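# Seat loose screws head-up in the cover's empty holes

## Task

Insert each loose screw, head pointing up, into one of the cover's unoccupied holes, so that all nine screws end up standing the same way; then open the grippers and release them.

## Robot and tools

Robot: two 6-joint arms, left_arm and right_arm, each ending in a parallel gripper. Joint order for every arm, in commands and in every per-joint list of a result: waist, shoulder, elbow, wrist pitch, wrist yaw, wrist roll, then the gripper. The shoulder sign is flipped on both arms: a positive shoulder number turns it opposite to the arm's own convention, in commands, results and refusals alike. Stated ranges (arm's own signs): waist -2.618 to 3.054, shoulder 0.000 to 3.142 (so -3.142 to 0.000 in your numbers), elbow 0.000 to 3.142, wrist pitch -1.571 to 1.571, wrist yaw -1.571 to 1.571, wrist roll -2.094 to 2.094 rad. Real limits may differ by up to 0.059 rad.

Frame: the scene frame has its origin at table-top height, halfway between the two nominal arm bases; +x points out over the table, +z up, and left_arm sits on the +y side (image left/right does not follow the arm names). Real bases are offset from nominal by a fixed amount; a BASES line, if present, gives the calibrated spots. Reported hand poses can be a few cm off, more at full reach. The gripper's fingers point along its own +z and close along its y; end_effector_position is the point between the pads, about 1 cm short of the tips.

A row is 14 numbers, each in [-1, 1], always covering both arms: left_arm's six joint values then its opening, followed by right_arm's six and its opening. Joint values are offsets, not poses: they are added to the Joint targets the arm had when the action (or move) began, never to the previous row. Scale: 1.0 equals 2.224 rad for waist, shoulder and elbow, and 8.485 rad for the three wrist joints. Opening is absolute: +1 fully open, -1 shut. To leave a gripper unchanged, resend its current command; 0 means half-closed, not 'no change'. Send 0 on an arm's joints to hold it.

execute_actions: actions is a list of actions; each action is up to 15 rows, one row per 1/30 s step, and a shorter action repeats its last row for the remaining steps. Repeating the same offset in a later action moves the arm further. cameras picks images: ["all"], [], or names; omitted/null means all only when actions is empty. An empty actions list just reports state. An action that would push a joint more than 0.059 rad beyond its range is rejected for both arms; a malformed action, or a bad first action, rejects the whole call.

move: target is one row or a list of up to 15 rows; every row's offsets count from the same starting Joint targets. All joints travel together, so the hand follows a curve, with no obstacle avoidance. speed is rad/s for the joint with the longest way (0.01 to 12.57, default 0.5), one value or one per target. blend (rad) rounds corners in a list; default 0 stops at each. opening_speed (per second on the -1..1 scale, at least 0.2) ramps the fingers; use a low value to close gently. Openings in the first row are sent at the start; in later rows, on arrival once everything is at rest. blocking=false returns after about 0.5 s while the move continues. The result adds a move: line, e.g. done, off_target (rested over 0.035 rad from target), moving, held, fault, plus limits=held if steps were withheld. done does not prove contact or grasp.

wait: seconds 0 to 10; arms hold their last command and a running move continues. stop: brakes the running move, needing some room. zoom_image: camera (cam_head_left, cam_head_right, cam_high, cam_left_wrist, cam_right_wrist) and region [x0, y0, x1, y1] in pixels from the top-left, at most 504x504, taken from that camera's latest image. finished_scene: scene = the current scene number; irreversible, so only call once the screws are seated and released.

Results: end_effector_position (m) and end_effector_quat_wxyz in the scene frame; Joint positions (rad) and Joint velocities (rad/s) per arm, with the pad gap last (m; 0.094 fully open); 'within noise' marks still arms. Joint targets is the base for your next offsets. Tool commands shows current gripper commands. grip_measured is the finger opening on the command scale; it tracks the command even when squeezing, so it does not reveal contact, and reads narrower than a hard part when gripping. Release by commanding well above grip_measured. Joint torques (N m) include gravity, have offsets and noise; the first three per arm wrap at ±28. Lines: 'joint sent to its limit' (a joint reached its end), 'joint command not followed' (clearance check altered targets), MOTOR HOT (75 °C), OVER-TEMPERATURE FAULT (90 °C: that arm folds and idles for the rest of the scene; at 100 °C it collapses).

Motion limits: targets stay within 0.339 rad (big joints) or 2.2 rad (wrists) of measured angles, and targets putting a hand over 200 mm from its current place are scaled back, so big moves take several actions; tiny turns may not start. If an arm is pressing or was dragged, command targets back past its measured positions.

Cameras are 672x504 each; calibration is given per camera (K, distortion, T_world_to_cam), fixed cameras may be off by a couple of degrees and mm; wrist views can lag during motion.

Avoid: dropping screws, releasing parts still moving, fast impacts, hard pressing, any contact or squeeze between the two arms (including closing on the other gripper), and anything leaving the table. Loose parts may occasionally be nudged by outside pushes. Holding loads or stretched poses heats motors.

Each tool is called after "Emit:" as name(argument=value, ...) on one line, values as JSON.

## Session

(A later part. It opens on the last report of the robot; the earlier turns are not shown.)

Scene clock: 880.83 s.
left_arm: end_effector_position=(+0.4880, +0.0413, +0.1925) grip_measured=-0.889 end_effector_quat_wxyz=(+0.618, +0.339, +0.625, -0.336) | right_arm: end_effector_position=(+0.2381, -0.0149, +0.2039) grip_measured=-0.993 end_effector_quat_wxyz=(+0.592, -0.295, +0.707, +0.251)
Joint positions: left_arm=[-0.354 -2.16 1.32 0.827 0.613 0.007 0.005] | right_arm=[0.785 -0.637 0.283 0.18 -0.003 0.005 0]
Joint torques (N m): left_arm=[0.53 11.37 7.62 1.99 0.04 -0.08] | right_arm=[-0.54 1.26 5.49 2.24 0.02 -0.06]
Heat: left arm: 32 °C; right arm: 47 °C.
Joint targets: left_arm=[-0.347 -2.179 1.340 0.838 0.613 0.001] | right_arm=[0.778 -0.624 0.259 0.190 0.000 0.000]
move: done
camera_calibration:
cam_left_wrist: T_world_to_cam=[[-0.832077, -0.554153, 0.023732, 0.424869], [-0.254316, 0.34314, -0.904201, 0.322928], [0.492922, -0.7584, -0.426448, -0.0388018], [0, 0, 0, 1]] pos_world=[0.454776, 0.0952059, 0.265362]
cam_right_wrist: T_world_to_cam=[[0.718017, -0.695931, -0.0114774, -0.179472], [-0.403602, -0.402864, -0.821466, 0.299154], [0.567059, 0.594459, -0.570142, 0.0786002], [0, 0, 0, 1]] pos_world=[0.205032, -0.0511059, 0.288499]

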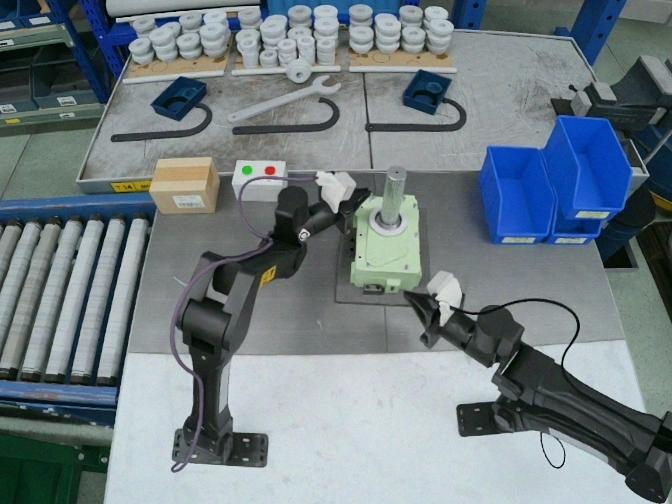

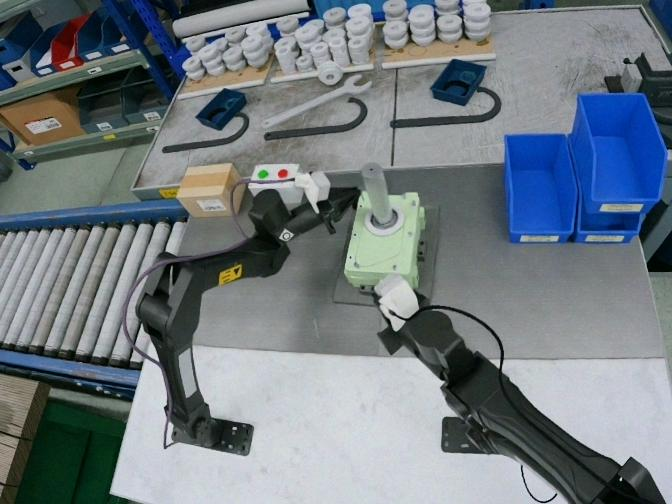

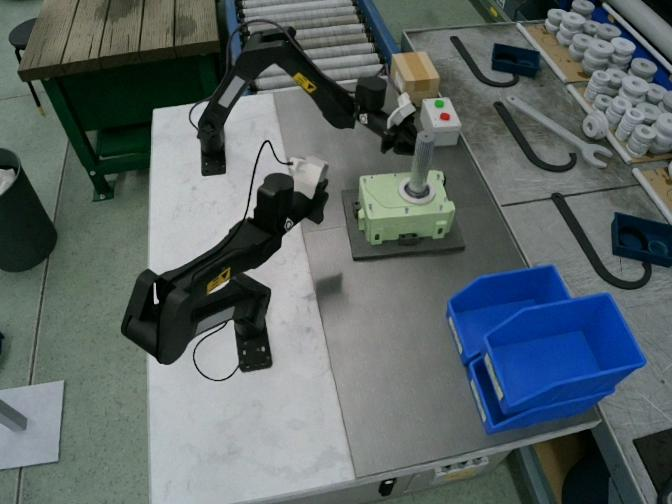

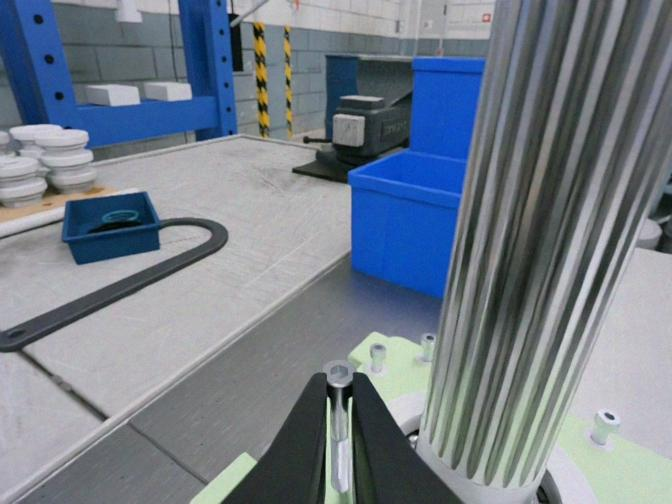

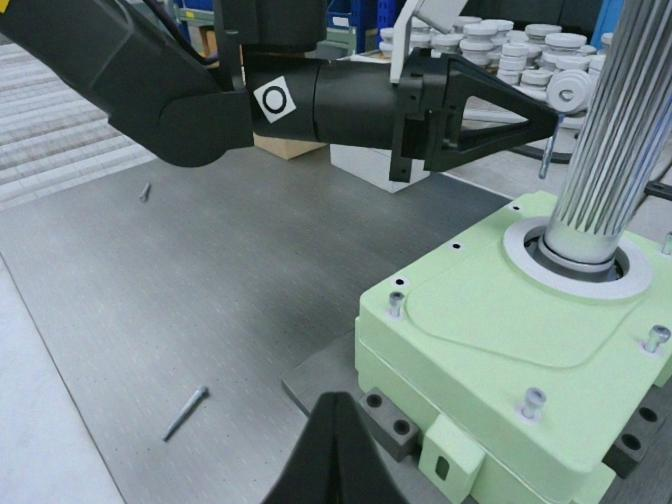

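Emit:
zoom_image(camera="cam_head_left", region=[320, 170, 440, 290])

Emit:
zoom_image(camera="cam_head_right", region=[310, 160, 430, 280])

Emit:
zoom_image(camera="cam_right_wrist", region=[440, 80, 620, 260])

Emit:
zoom_image(camera="cam_high", region=[340, 90, 460, 210])

Emit:
zoom_image(camera="cam_left_wrist", region=[240, 340, 440, 504])

Scaled by 4.200 from the camera's 672x504 image, which has a finer 960x720 frame.

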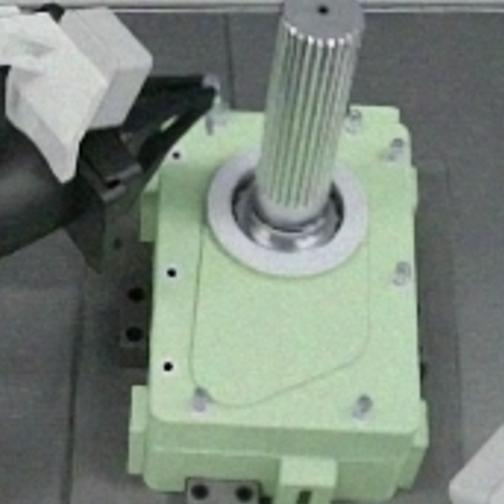

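Scaled by 4.200 from the camera's 672x504 image, which has a finer 960x720 frame.

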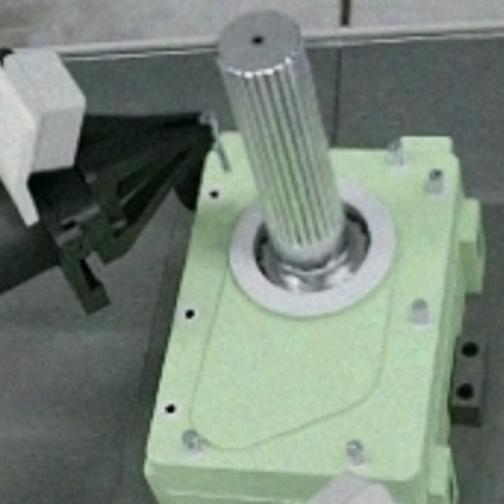

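Scaled by 2.800 from the camera's 672x504 image, which has a finer 960x720 frame.

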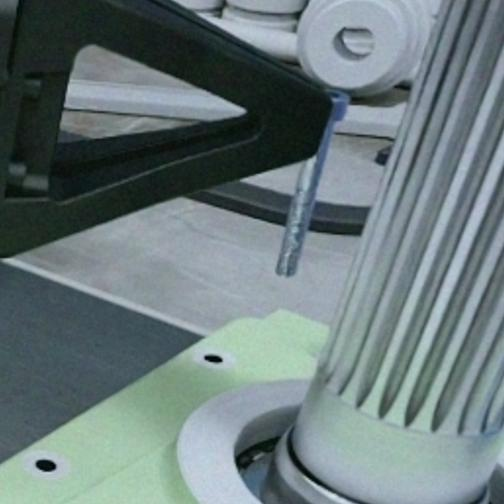

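Scaled by 4.200 from the camera's 672x504 image, which has a finer 960x720 frame.

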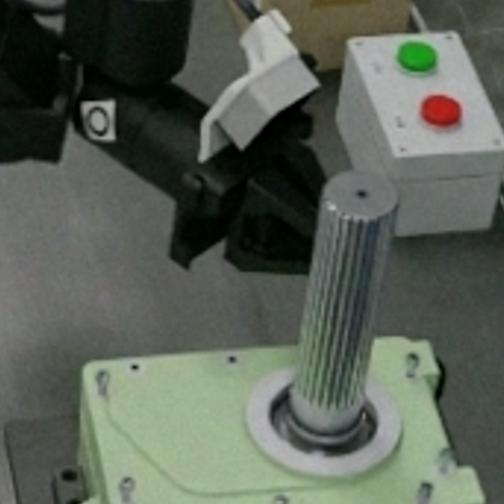

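Scaled by 2.520 from the camera's 672x504 image, which has a finer 960x720 frame.

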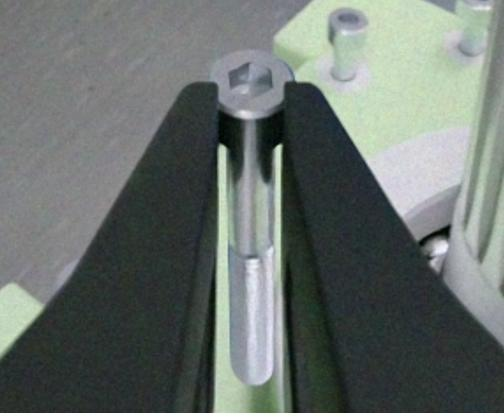

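Emit:
move(target=[0.018,-0.0311,0.0062,0.0079,0.0047,0,-1,0,0,0,0,0,0,-1], speed=0.2, cameras=["all"])

Emit:
zoom_image(camera="cam_right_wrist", region=[440, 80, 620, 260])

Emit:
zoom_image(camera="cam_left_wrist", region=[240, 340, 440, 504])

Emit:
zoom_image(camera="cam_head_left", region=[340, 170, 400, 230])

Emit:
zoom_image(camera="cam_head_right", region=[340, 170, 400, 230])

Scene clock: 949.70 s.
left_arm: end_effector_position=(+0.5014, +0.0599, +0.1764) grip_measured=-0.889 end_effector_quat_wxyz=(+0.625, +0.336, +0.622, -0.331) | right_arm: end_effector_position=(+0.2381, -0.0149, +0.2039) grip_measured=-0.993 end_effector_quat_wxyz=(+0.592, -0.295, +0.707, +0.251)
Joint positions: left_arm=[-0.308 -2.218 1.326 0.894 0.647 0.007 0.005] | right_arm=[0.785 -0.637 0.283 0.18 -0.003 0.005 0]
Joint torques (N m): left_arm=[0.01 10.56 8.02 1.97 0.06 -0.03] | right_arm=[-0.53 1.26 5.49 2.24 0.01 -0.06]
Heat: left arm: 37 °C; right arm: 49 °C.
Joint targets: left_arm=[-0.307 -2.248 1.354 0.905 0.653 0.001] | right_arm=[0.778 -0.624 0.259 0.190 0.000 0.000]
move: done
camera_calibration:
cam_left_wrist: T_world_to_cam=[[-0.825967, -0.563516, 0.0151144, 0.445745], [-0.245364, 0.335242, -0.90962, 0.302333], [0.507519, -0.755024, -0.415166, -0.0476952], [0, 0, 0, 1]] pos_world=[0.466558, 0.113819, 0.248469]
cam_right_wrist: T_world_to_cam=[[0.718017, -0.695931, -0.0114774, -0.179472], [-0.403602, -0.402864, -0.821466, 0.299154], [0.567059, 0.594459, -0.570142, 0.0786002], [0, 0, 0, 1]] pos_world=[0.205032, -0.0511059, 0.288499]

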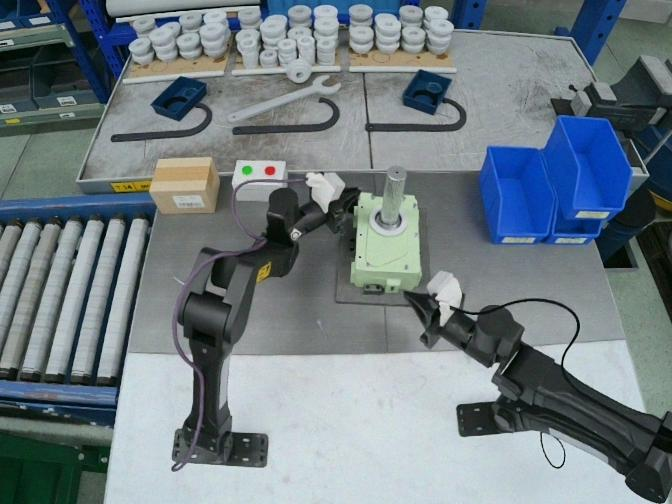

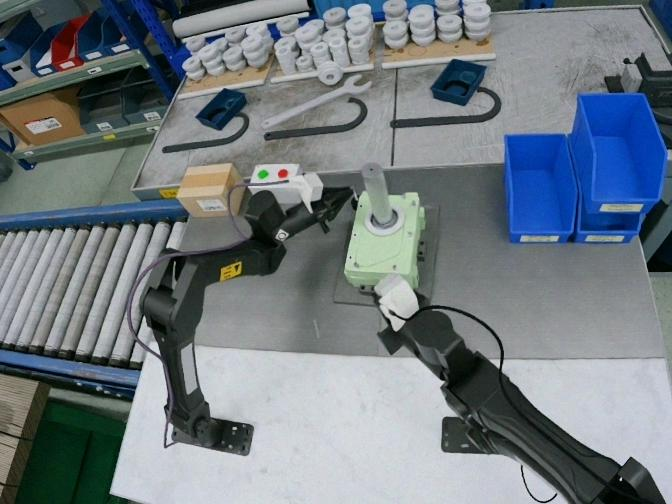

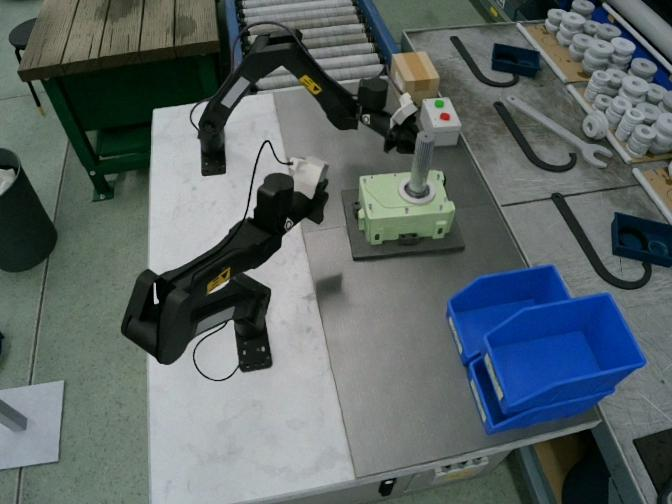

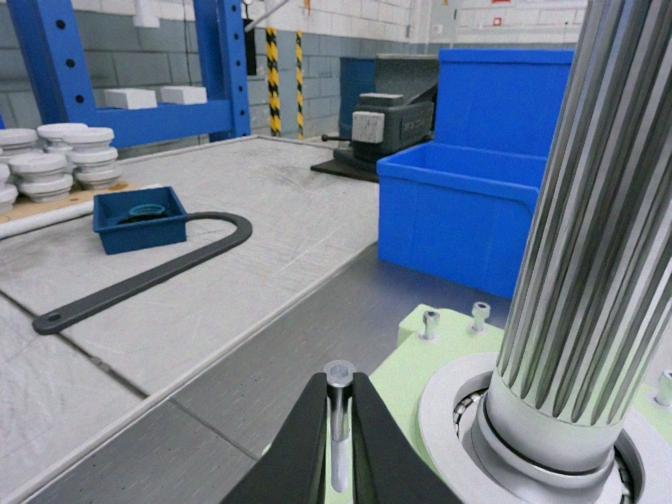

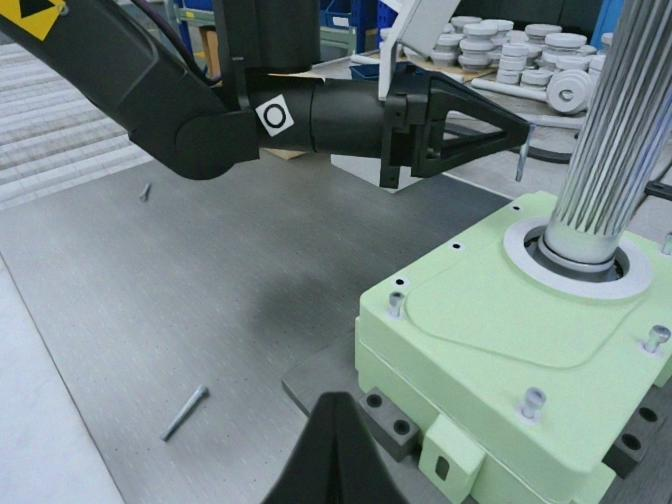

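Scaled by 2.800 from the camera's 672x504 image, which has a finer 960x720 frame.

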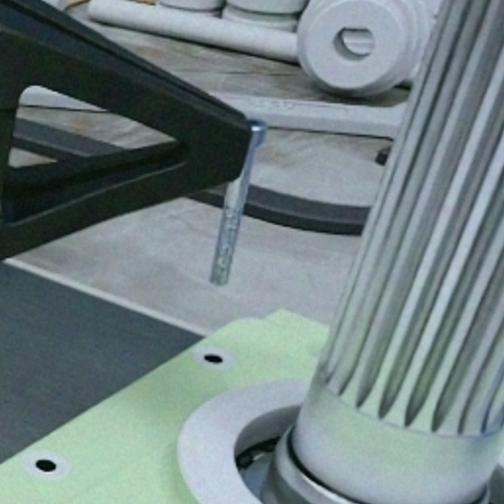

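Scaled by 2.520 from the camera's 672x504 image, which has a finer 960x720 frame.

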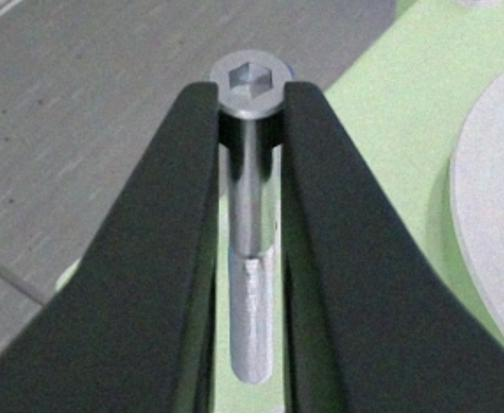

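Scaled by 8.400 from the camera's 672x504 image, which has a finer 960x720 frame.

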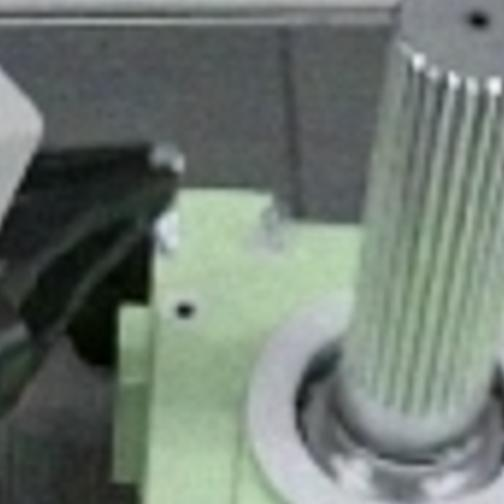

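Scaled by 8.400 from the camera's 672x504 image, which has a finer 960x720 frame.

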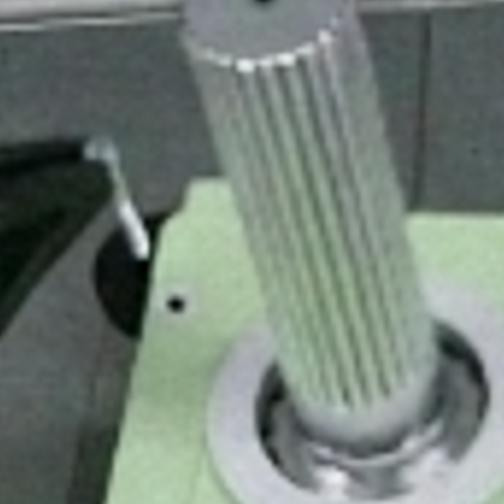

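Emit:
move(target=[-0.0081,-0.0057,-0.0135,0.0034,-0.0018,0,-1,0,0,0,0,0,0,-1], speed=0.1, cameras=["all"])

Emit:
zoom_image(camera="cam_right_wrist", region=[440, 100, 600, 260])

Emit:
zoom_image(camera="cam_left_wrist", region=[240, 340, 440, 504])

Emit:
zoom_image(camera="cam_head_left", region=[340, 170, 400, 230])

Emit:
zoom_image(camera="cam_head_right", region=[340, 170, 400, 230])

Scene clock: 994.50 s.
left_arm: end_effector_position=(+0.4981, +0.0532, +0.1773) grip_measured=-0.889 end_effector_quat_wxyz=(+0.630, +0.341, +0.613, -0.334) | right_arm: end_effector_position=(+0.2381, -0.0149, +0.2039) grip_measured=-0.993 end_effector_quat_wxyz=(+0.592, -0.295, +0.707, +0.251)
Joint positions: left_arm=[-0.321 -2.228 1.326 0.923 0.646 0.007 0.005] | right_arm=[0.785 -0.637 0.283 0.18 -0.003 0.005 0]
Joint torques (N m): left_arm=[-0.4 10.47 5.53 1.95 -0.11 -0.06] | right_arm=[-0.54 1.26 5.49 2.24 0.01 -0.06]
Heat: left arm: 38 °C; right arm: 50 °C.
Joint targets: left_arm=[-0.325 -2.260 1.324 0.934 0.638 0.001] | right_arm=[0.778 -0.624 0.259 0.190 0.000 0.000]
move: done
camera_calibration:
cam_left_wrist: T_world_to_cam=[[-0.832929, -0.55337, 0.00333845, 0.444294], [-0.224268, 0.332039, -0.916217, 0.29546], [0.505899, -0.763892, -0.400668, -0.0520197], [0, 0, 0, 1]] pos_world=[0.462644, 0.108017, 0.248379]
cam_right_wrist: T_world_to_cam=[[0.718017, -0.695931, -0.0114774, -0.179472], [-0.403602, -0.402864, -0.821466, 0.299154], [0.567059, 0.594459, -0.570142, 0.0786002], [0, 0, 0, 1]] pos_world=[0.205032, -0.0511059, 0.288499]

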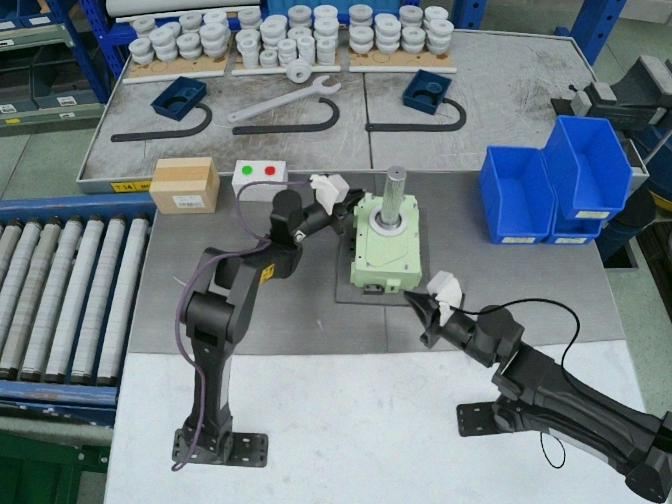

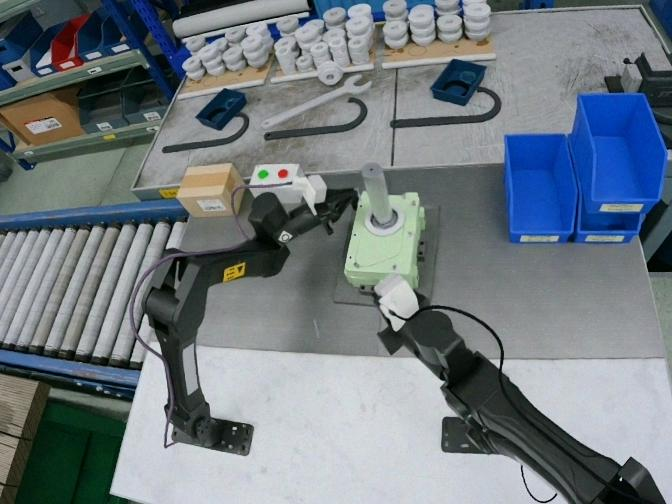

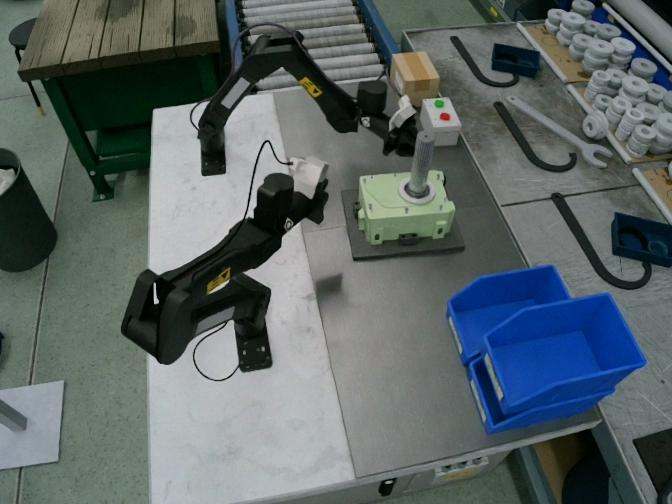

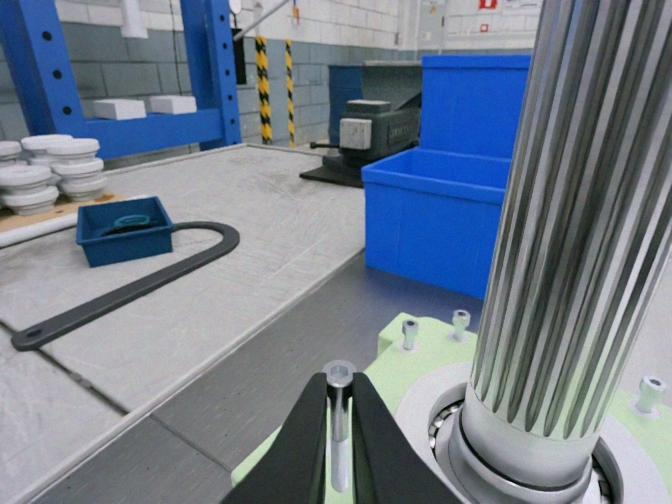

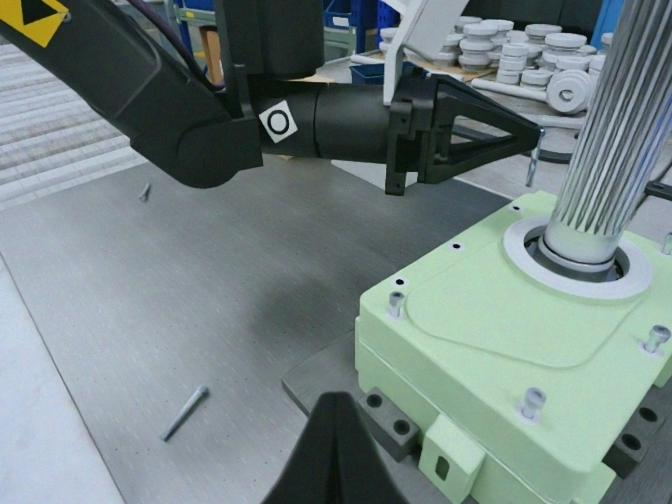

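Scaled by 3.150 from the camera's 672x504 image, which has a finer 960x720 frame.

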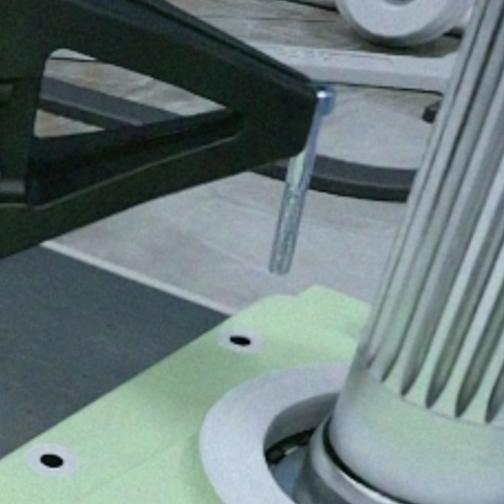

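Scaled by 2.520 from the camera's 672x504 image, which has a finer 960x720 frame.

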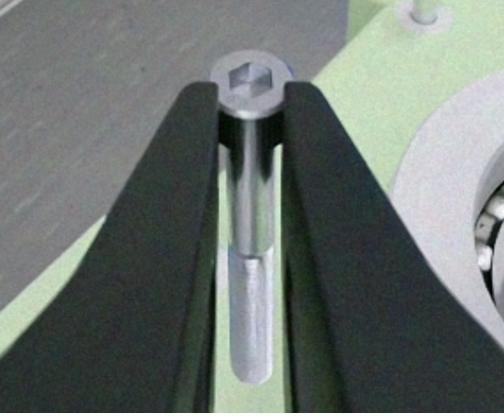

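Scaled by 8.400 from the camera's 672x504 image, which has a finer 960x720 frame.

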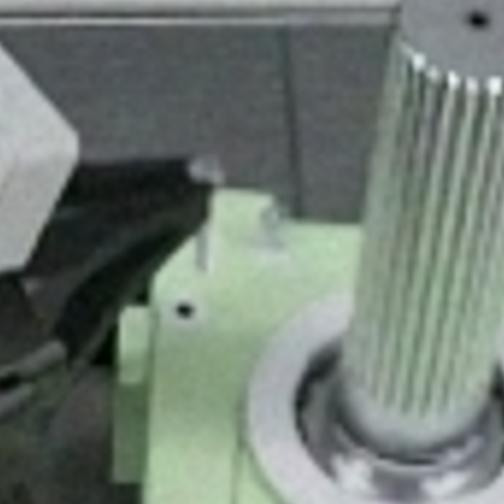

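Scaled by 8.400 from the camera's 672x504 image, which has a finer 960x720 frame.

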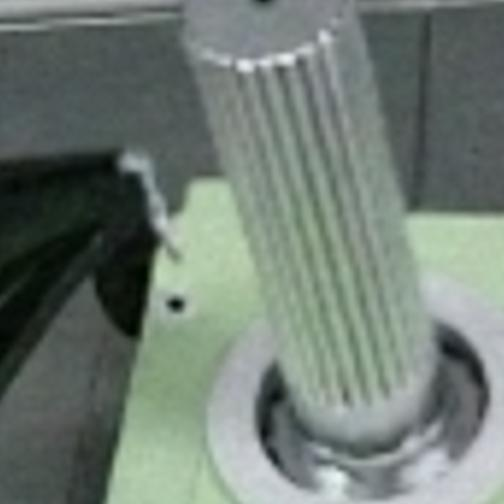

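Emit:
move(target=[0.0065,-0.0056,-0.0081,0.0017,0,0,-1,0,0,0,0,0,0,-1], speed=0.1, cameras=["all"])

Emit:
zoom_image(camera="cam_right_wrist", region=[440, 100, 600, 260])

Emit:
zoom_image(camera="cam_left_wrist", region=[240, 340, 440, 504])

Emit:
zoom_image(camera="cam_head_left", region=[340, 170, 400, 230])

Emit:
zoom_image(camera="cam_head_right", region=[340, 170, 400, 230])

Scene clock: 1045.27 s.
left_arm: end_effector_position=(+0.4996, +0.0558, +0.1717) grip_measured=-0.889 end_effector_quat_wxyz=(+0.630, +0.339, +0.614, -0.333) | right_arm: end_effector_position=(+0.2381, -0.0149, +0.2039) grip_measured=-0.993 end_effector_quat_wxyz=(+0.592, -0.295, +0.707, +0.251)
Joint positions: left_arm=[-0.316 -2.24 1.322 0.937 0.646 0.007 0.005] | right_arm=[0.785 -0.637 0.283 0.18 -0.003 0.005 0]
Joint torques (N m): left_arm=[0.27 10.41 4.4 1.95 -0.07 -0.1] | right_arm=[-0.53 1.28 5.49 2.24 0.02 -0.06]
Heat: left arm: 37 °C; right arm: 50 °C.
Joint targets: left_arm=[-0.310 -2.273 1.306 0.948 0.638 0.001] | right_arm=[0.778 -0.624 0.259 0.190 0.000 0.000]
move: done
camera_calibration:
cam_left_wrist: T_world_to_cam=[[-0.830185, -0.557471, 0.00445523, 0.445634], [-0.22754, 0.331534, -0.915593, 0.291244], [0.508939, -0.761125, -0.402082, -0.0544594], [0, 0, 0, 1]] pos_world=[0.463944, 0.11042, 0.242778]
cam_right_wrist: T_world_to_cam=[[0.718017, -0.695931, -0.0114774, -0.179472], [-0.403602, -0.402864, -0.821466, 0.299154], [0.567059, 0.594459, -0.570142, 0.0786002], [0, 0, 0, 1]] pos_world=[0.205032, -0.0511059, 0.288499]

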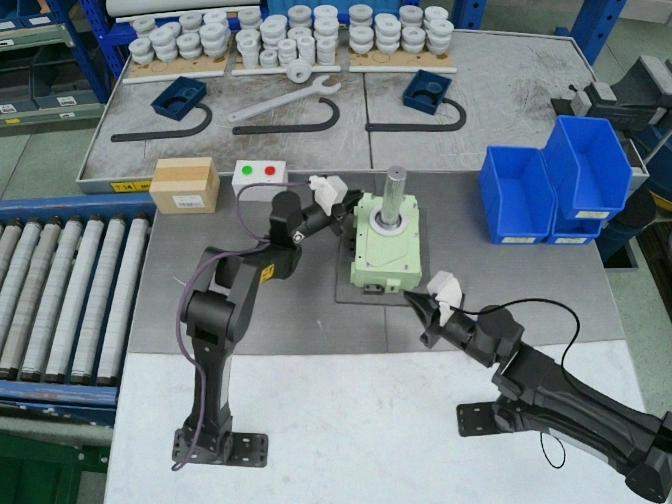

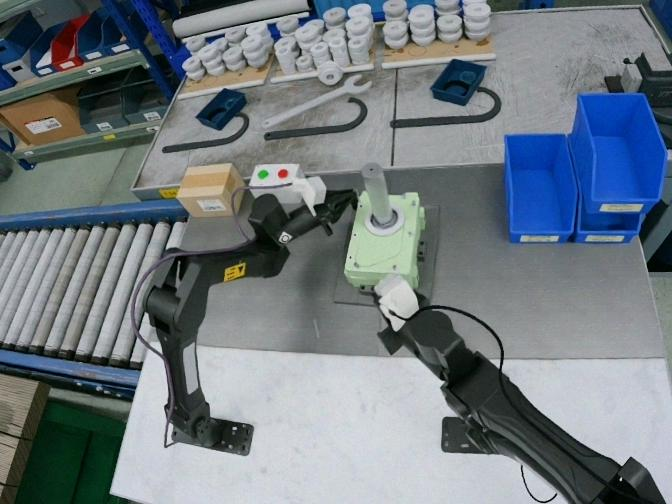

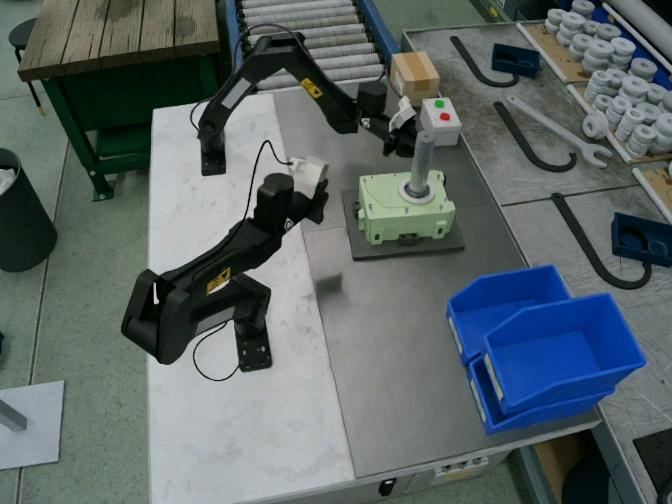

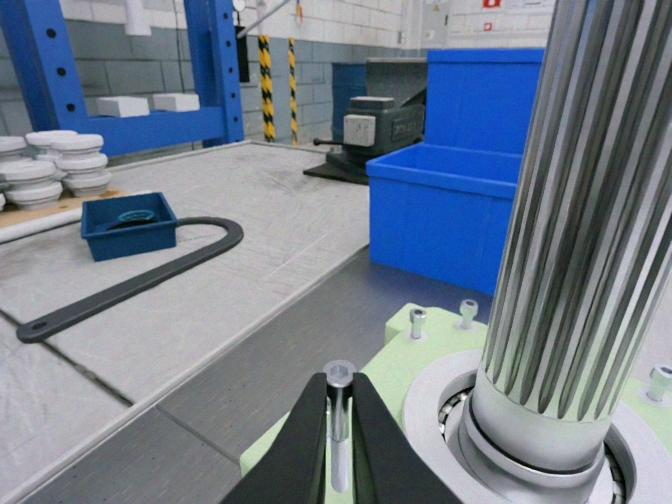

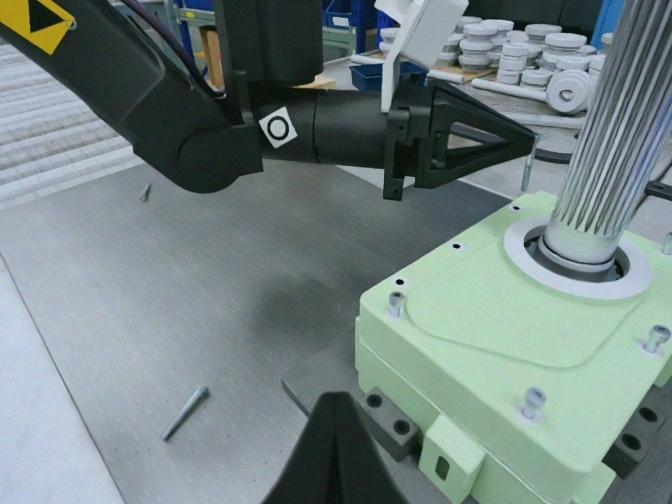

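Scaled by 3.150 from the camera's 672x504 image, which has a finer 960x720 frame.

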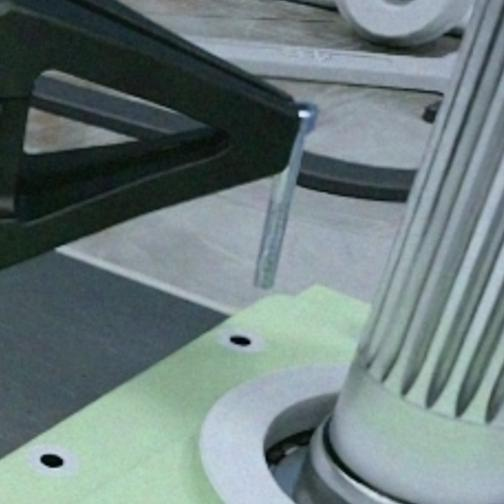

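Scaled by 2.520 from the camera's 672x504 image, which has a finer 960x720 frame.

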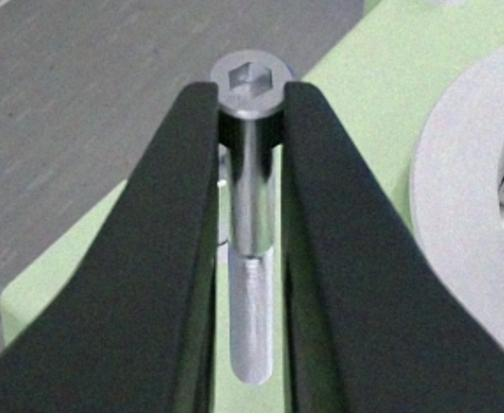

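Scaled by 8.400 from the camera's 672x504 image, which has a finer 960x720 frame.

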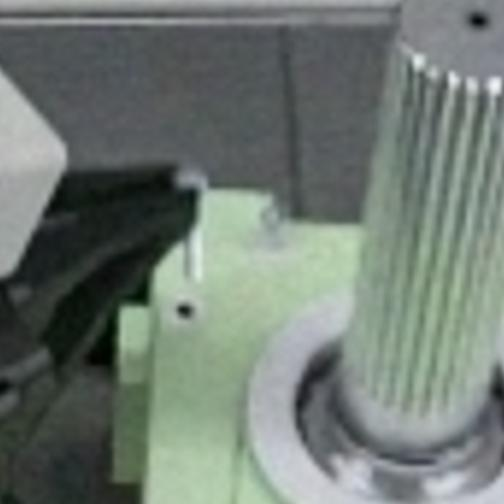

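Scaled by 8.400 from the camera's 672x504 image, which has a finer 960x720 frame.

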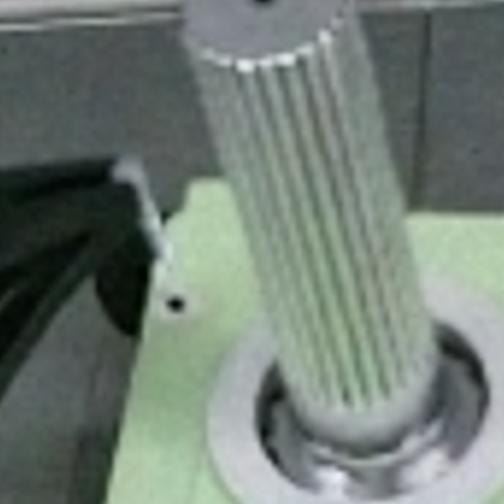

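Emit:
move(target=[0.0011,-0.0068,-0.0026,0,0,0,-1,0,0,0,0,0,0,-1], speed=0.05, cameras=["all"])

Emit:
zoom_image(camera="cam_right_wrist", region=[480, 120, 560, 240])

Emit:
zoom_image(camera="cam_left_wrist", region=[240, 340, 440, 504])

Emit:
zoom_image(camera="cam_head_left", region=[340, 170, 400, 230])

Emit:
zoom_image(camera="cam_head_right", region=[340, 170, 400, 230])

Scene clock: 1081.73 s.
left_arm: end_effector_position=(+0.4998, +0.0568, +0.1608) grip_measured=-0.889 end_effector_quat_wxyz=(+0.624, +0.338, +0.621, -0.333) | right_arm: end_effector_position=(+0.2381, -0.0149, +0.2039) grip_measured=-0.993 end_effector_quat_wxyz=(+0.592, -0.295, +0.707, +0.251)
Joint positions: left_arm=[-0.314 -2.255 1.315 0.94 0.646 0.007 0.005] | right_arm=[0.785 -0.637 0.283 0.18 -0.003 0.005 0]
Joint torques (N m): left_arm=[0.53 10.28 4.33 1.96 -0.11 -0.08] | right_arm=[-0.54 1.26 5.48 2.24 0.02 -0.06]
Heat: left arm: 39 °C; right arm: 51 °C.
Joint targets: left_arm=[-0.308 -2.288 1.300 0.948 0.638 0.001] | right_arm=[0.778 -0.624 0.259 0.190 0.000 0.000]
move: done
camera_calibration:
cam_left_wrist: T_world_to_cam=[[-0.82895, -0.559101, 0.0157786, 0.444042], [-0.244534, 0.336898, -0.909232, 0.288286], [0.503036, -0.757566, -0.415991, -0.053231], [0, 0, 0, 1]] pos_world=[0.465361, 0.110815, 0.232969]
cam_right_wrist: T_world_to_cam=[[0.718017, -0.695931, -0.0114774, -0.179472], [-0.403602, -0.402864, -0.821466, 0.299154], [0.567059, 0.594459, -0.570142, 0.0786002], [0, 0, 0, 1]] pos_world=[0.205032, -0.0511059, 0.288499]

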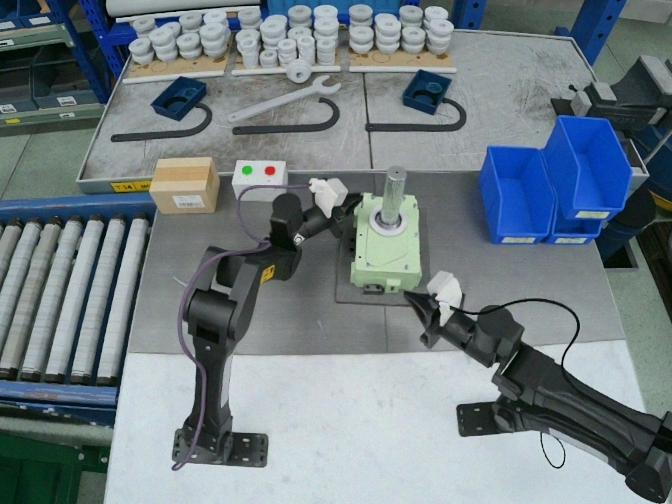

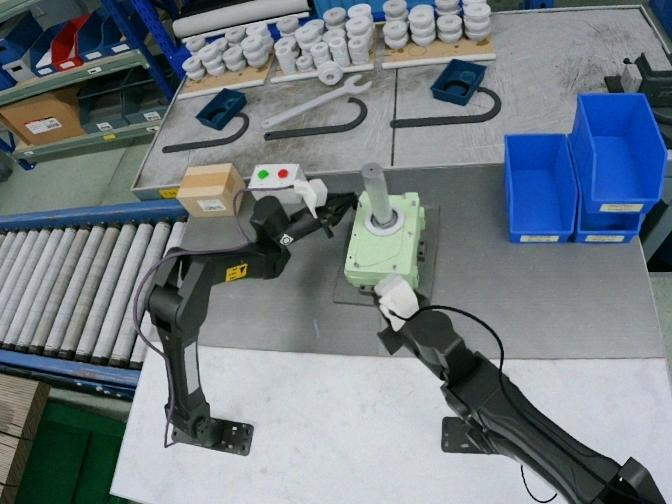

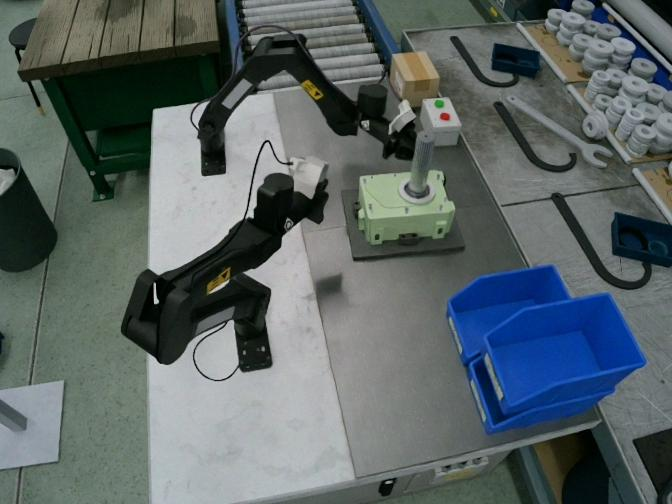

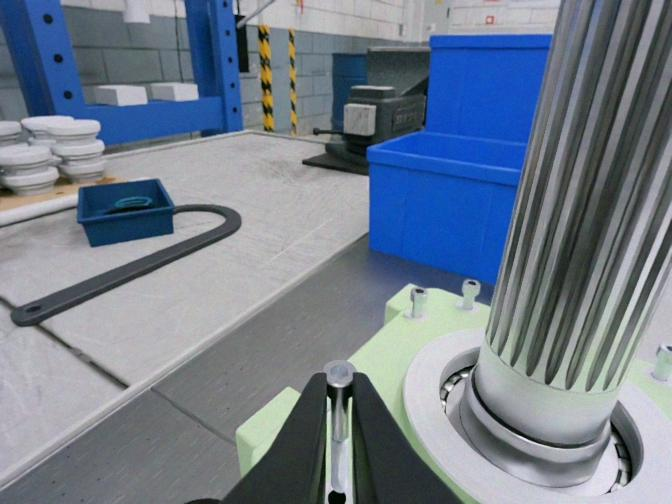

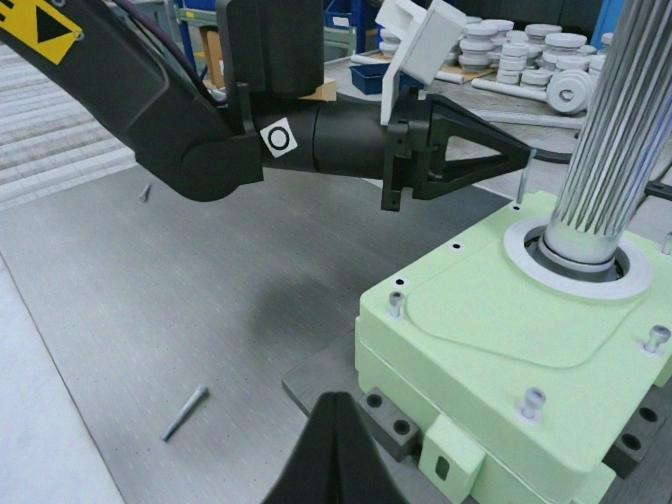

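Scaled by 4.200 from the camera's 672x504 image, which has a finer 960x720 frame.

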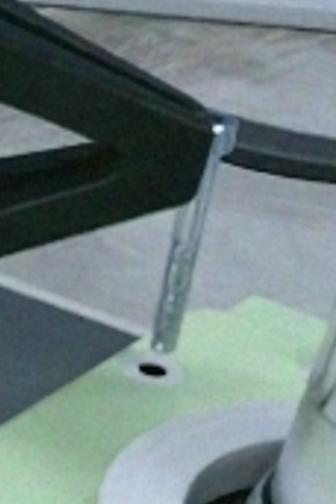

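Scaled by 2.520 from the camera's 672x504 image, which has a finer 960x720 frame.

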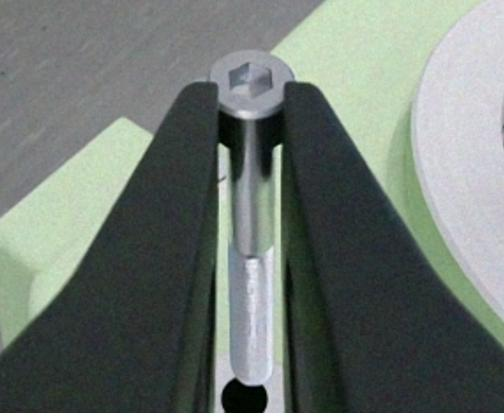

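Scaled by 8.400 from the camera's 672x504 image, which has a finer 960x720 frame.

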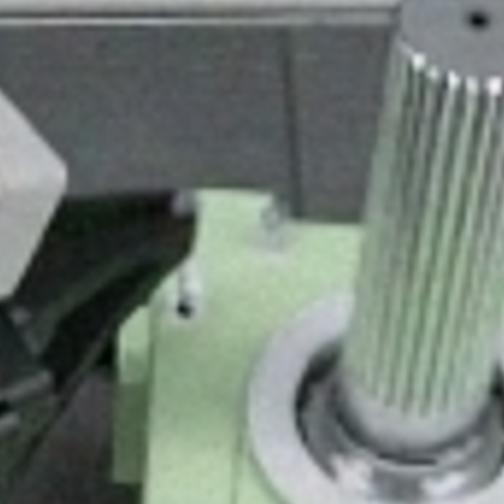

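Scaled by 8.400 from the camera's 672x504 image, which has a finer 960x720 frame.

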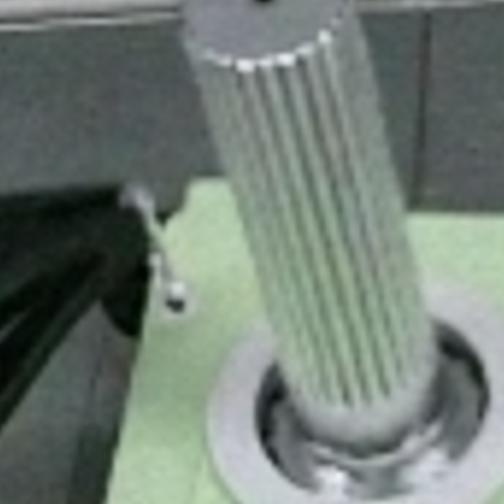

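Emit:
move(target=[0.001,0,0,0,0,0,-1,0,0,0,0,0,0,-1], speed=0.05, cameras=["cam_right_wrist","cam_left_wrist"])

Emit:
zoom_image(camera="cam_right_wrist", region=[490, 170, 550, 230])

Emit:
zoom_image(camera="cam_left_wrist", region=[290, 424, 390, 504])

Scene clock: 1098.63 s.
left_arm: end_effector_position=(+0.5006, +0.0581, +0.1608) grip_measured=-0.889 end_effector_quat_wxyz=(+0.624, +0.337, +0.622, -0.332) | right_arm: end_effector_position=(+0.2381, -0.0149, +0.2039) grip_measured=-0.993 end_effector_quat_wxyz=(+0.592, -0.295, +0.707, +0.251)
Joint positions: left_arm=[-0.311 -2.255 1.315 0.94 0.646 0.007 0.005] | right_arm=[0.785 -0.637 0.283 0.18 -0.003 0.005 0]
Joint torques (N m): left_arm=[0.38 10.52 4.51 1.95 -0.09 -0.04] | right_arm=[-0.54 1.26 5.48 2.24 0.02 -0.06]
Heat: left arm: 40 °C; right arm: 51 °C.
Joint targets: left_arm=[-0.306 -2.288 1.300 0.948 0.638 0.001] | right_arm=[0.778 -0.624 0.259 0.190 0.000 0.000]
move: done
camera_calibration:
cam_left_wrist: T_world_to_cam=[[-0.827421, -0.56136, 0.015797, 0.444886], [-0.245447, 0.336192, -0.909247, 0.288527], [0.505104, -0.756207, -0.415957, -0.0537206], [0, 0, 0, 1]] pos_world=[0.46606, 0.112117, 0.232969]
cam_right_wrist: T_world_to_cam=[[0.718017, -0.695931, -0.0114774, -0.179472], [-0.403602, -0.402864, -0.821466, 0.299154], [0.567059, 0.594459, -0.570142, 0.0786002], [0, 0, 0, 1]] pos_world=[0.205032, -0.0511059, 0.288499]
Images, in order (width x height): cam_left_wrist 672x504, cam_right_wrist 672x504.

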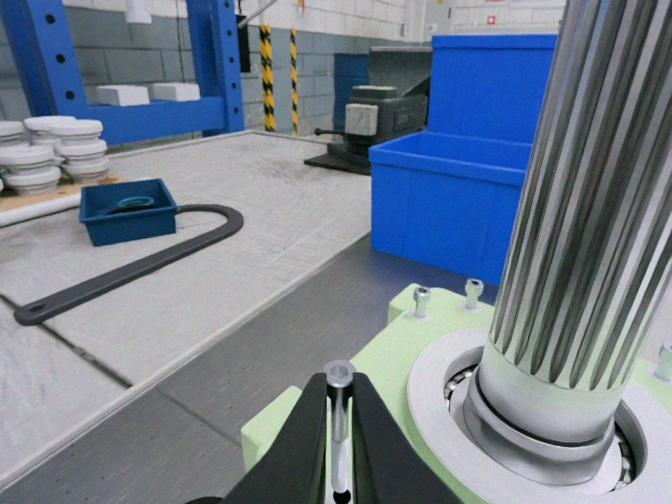

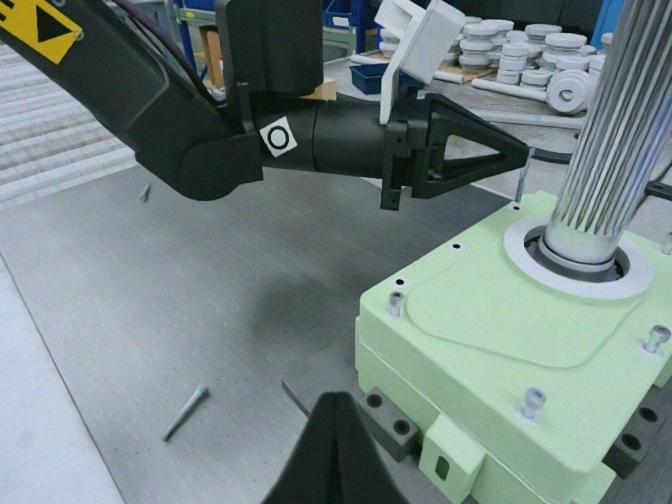

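Scaled by 8.400 from the camera's 672x504 image, which has a finer 960x720 frame.

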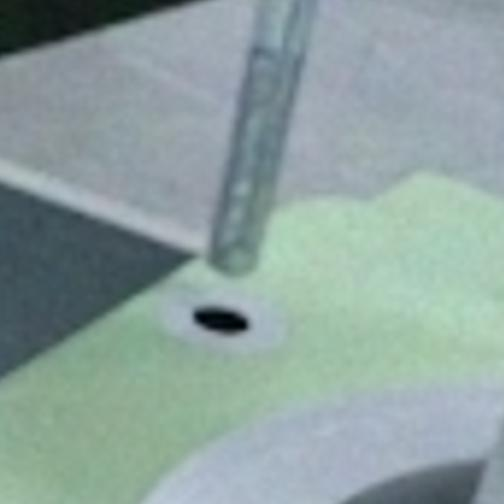

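Scaled by 5.040 from the camera's 672x504 image, which has a finer 960x720 frame.

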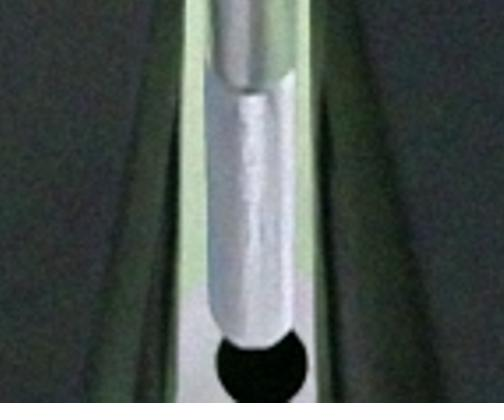

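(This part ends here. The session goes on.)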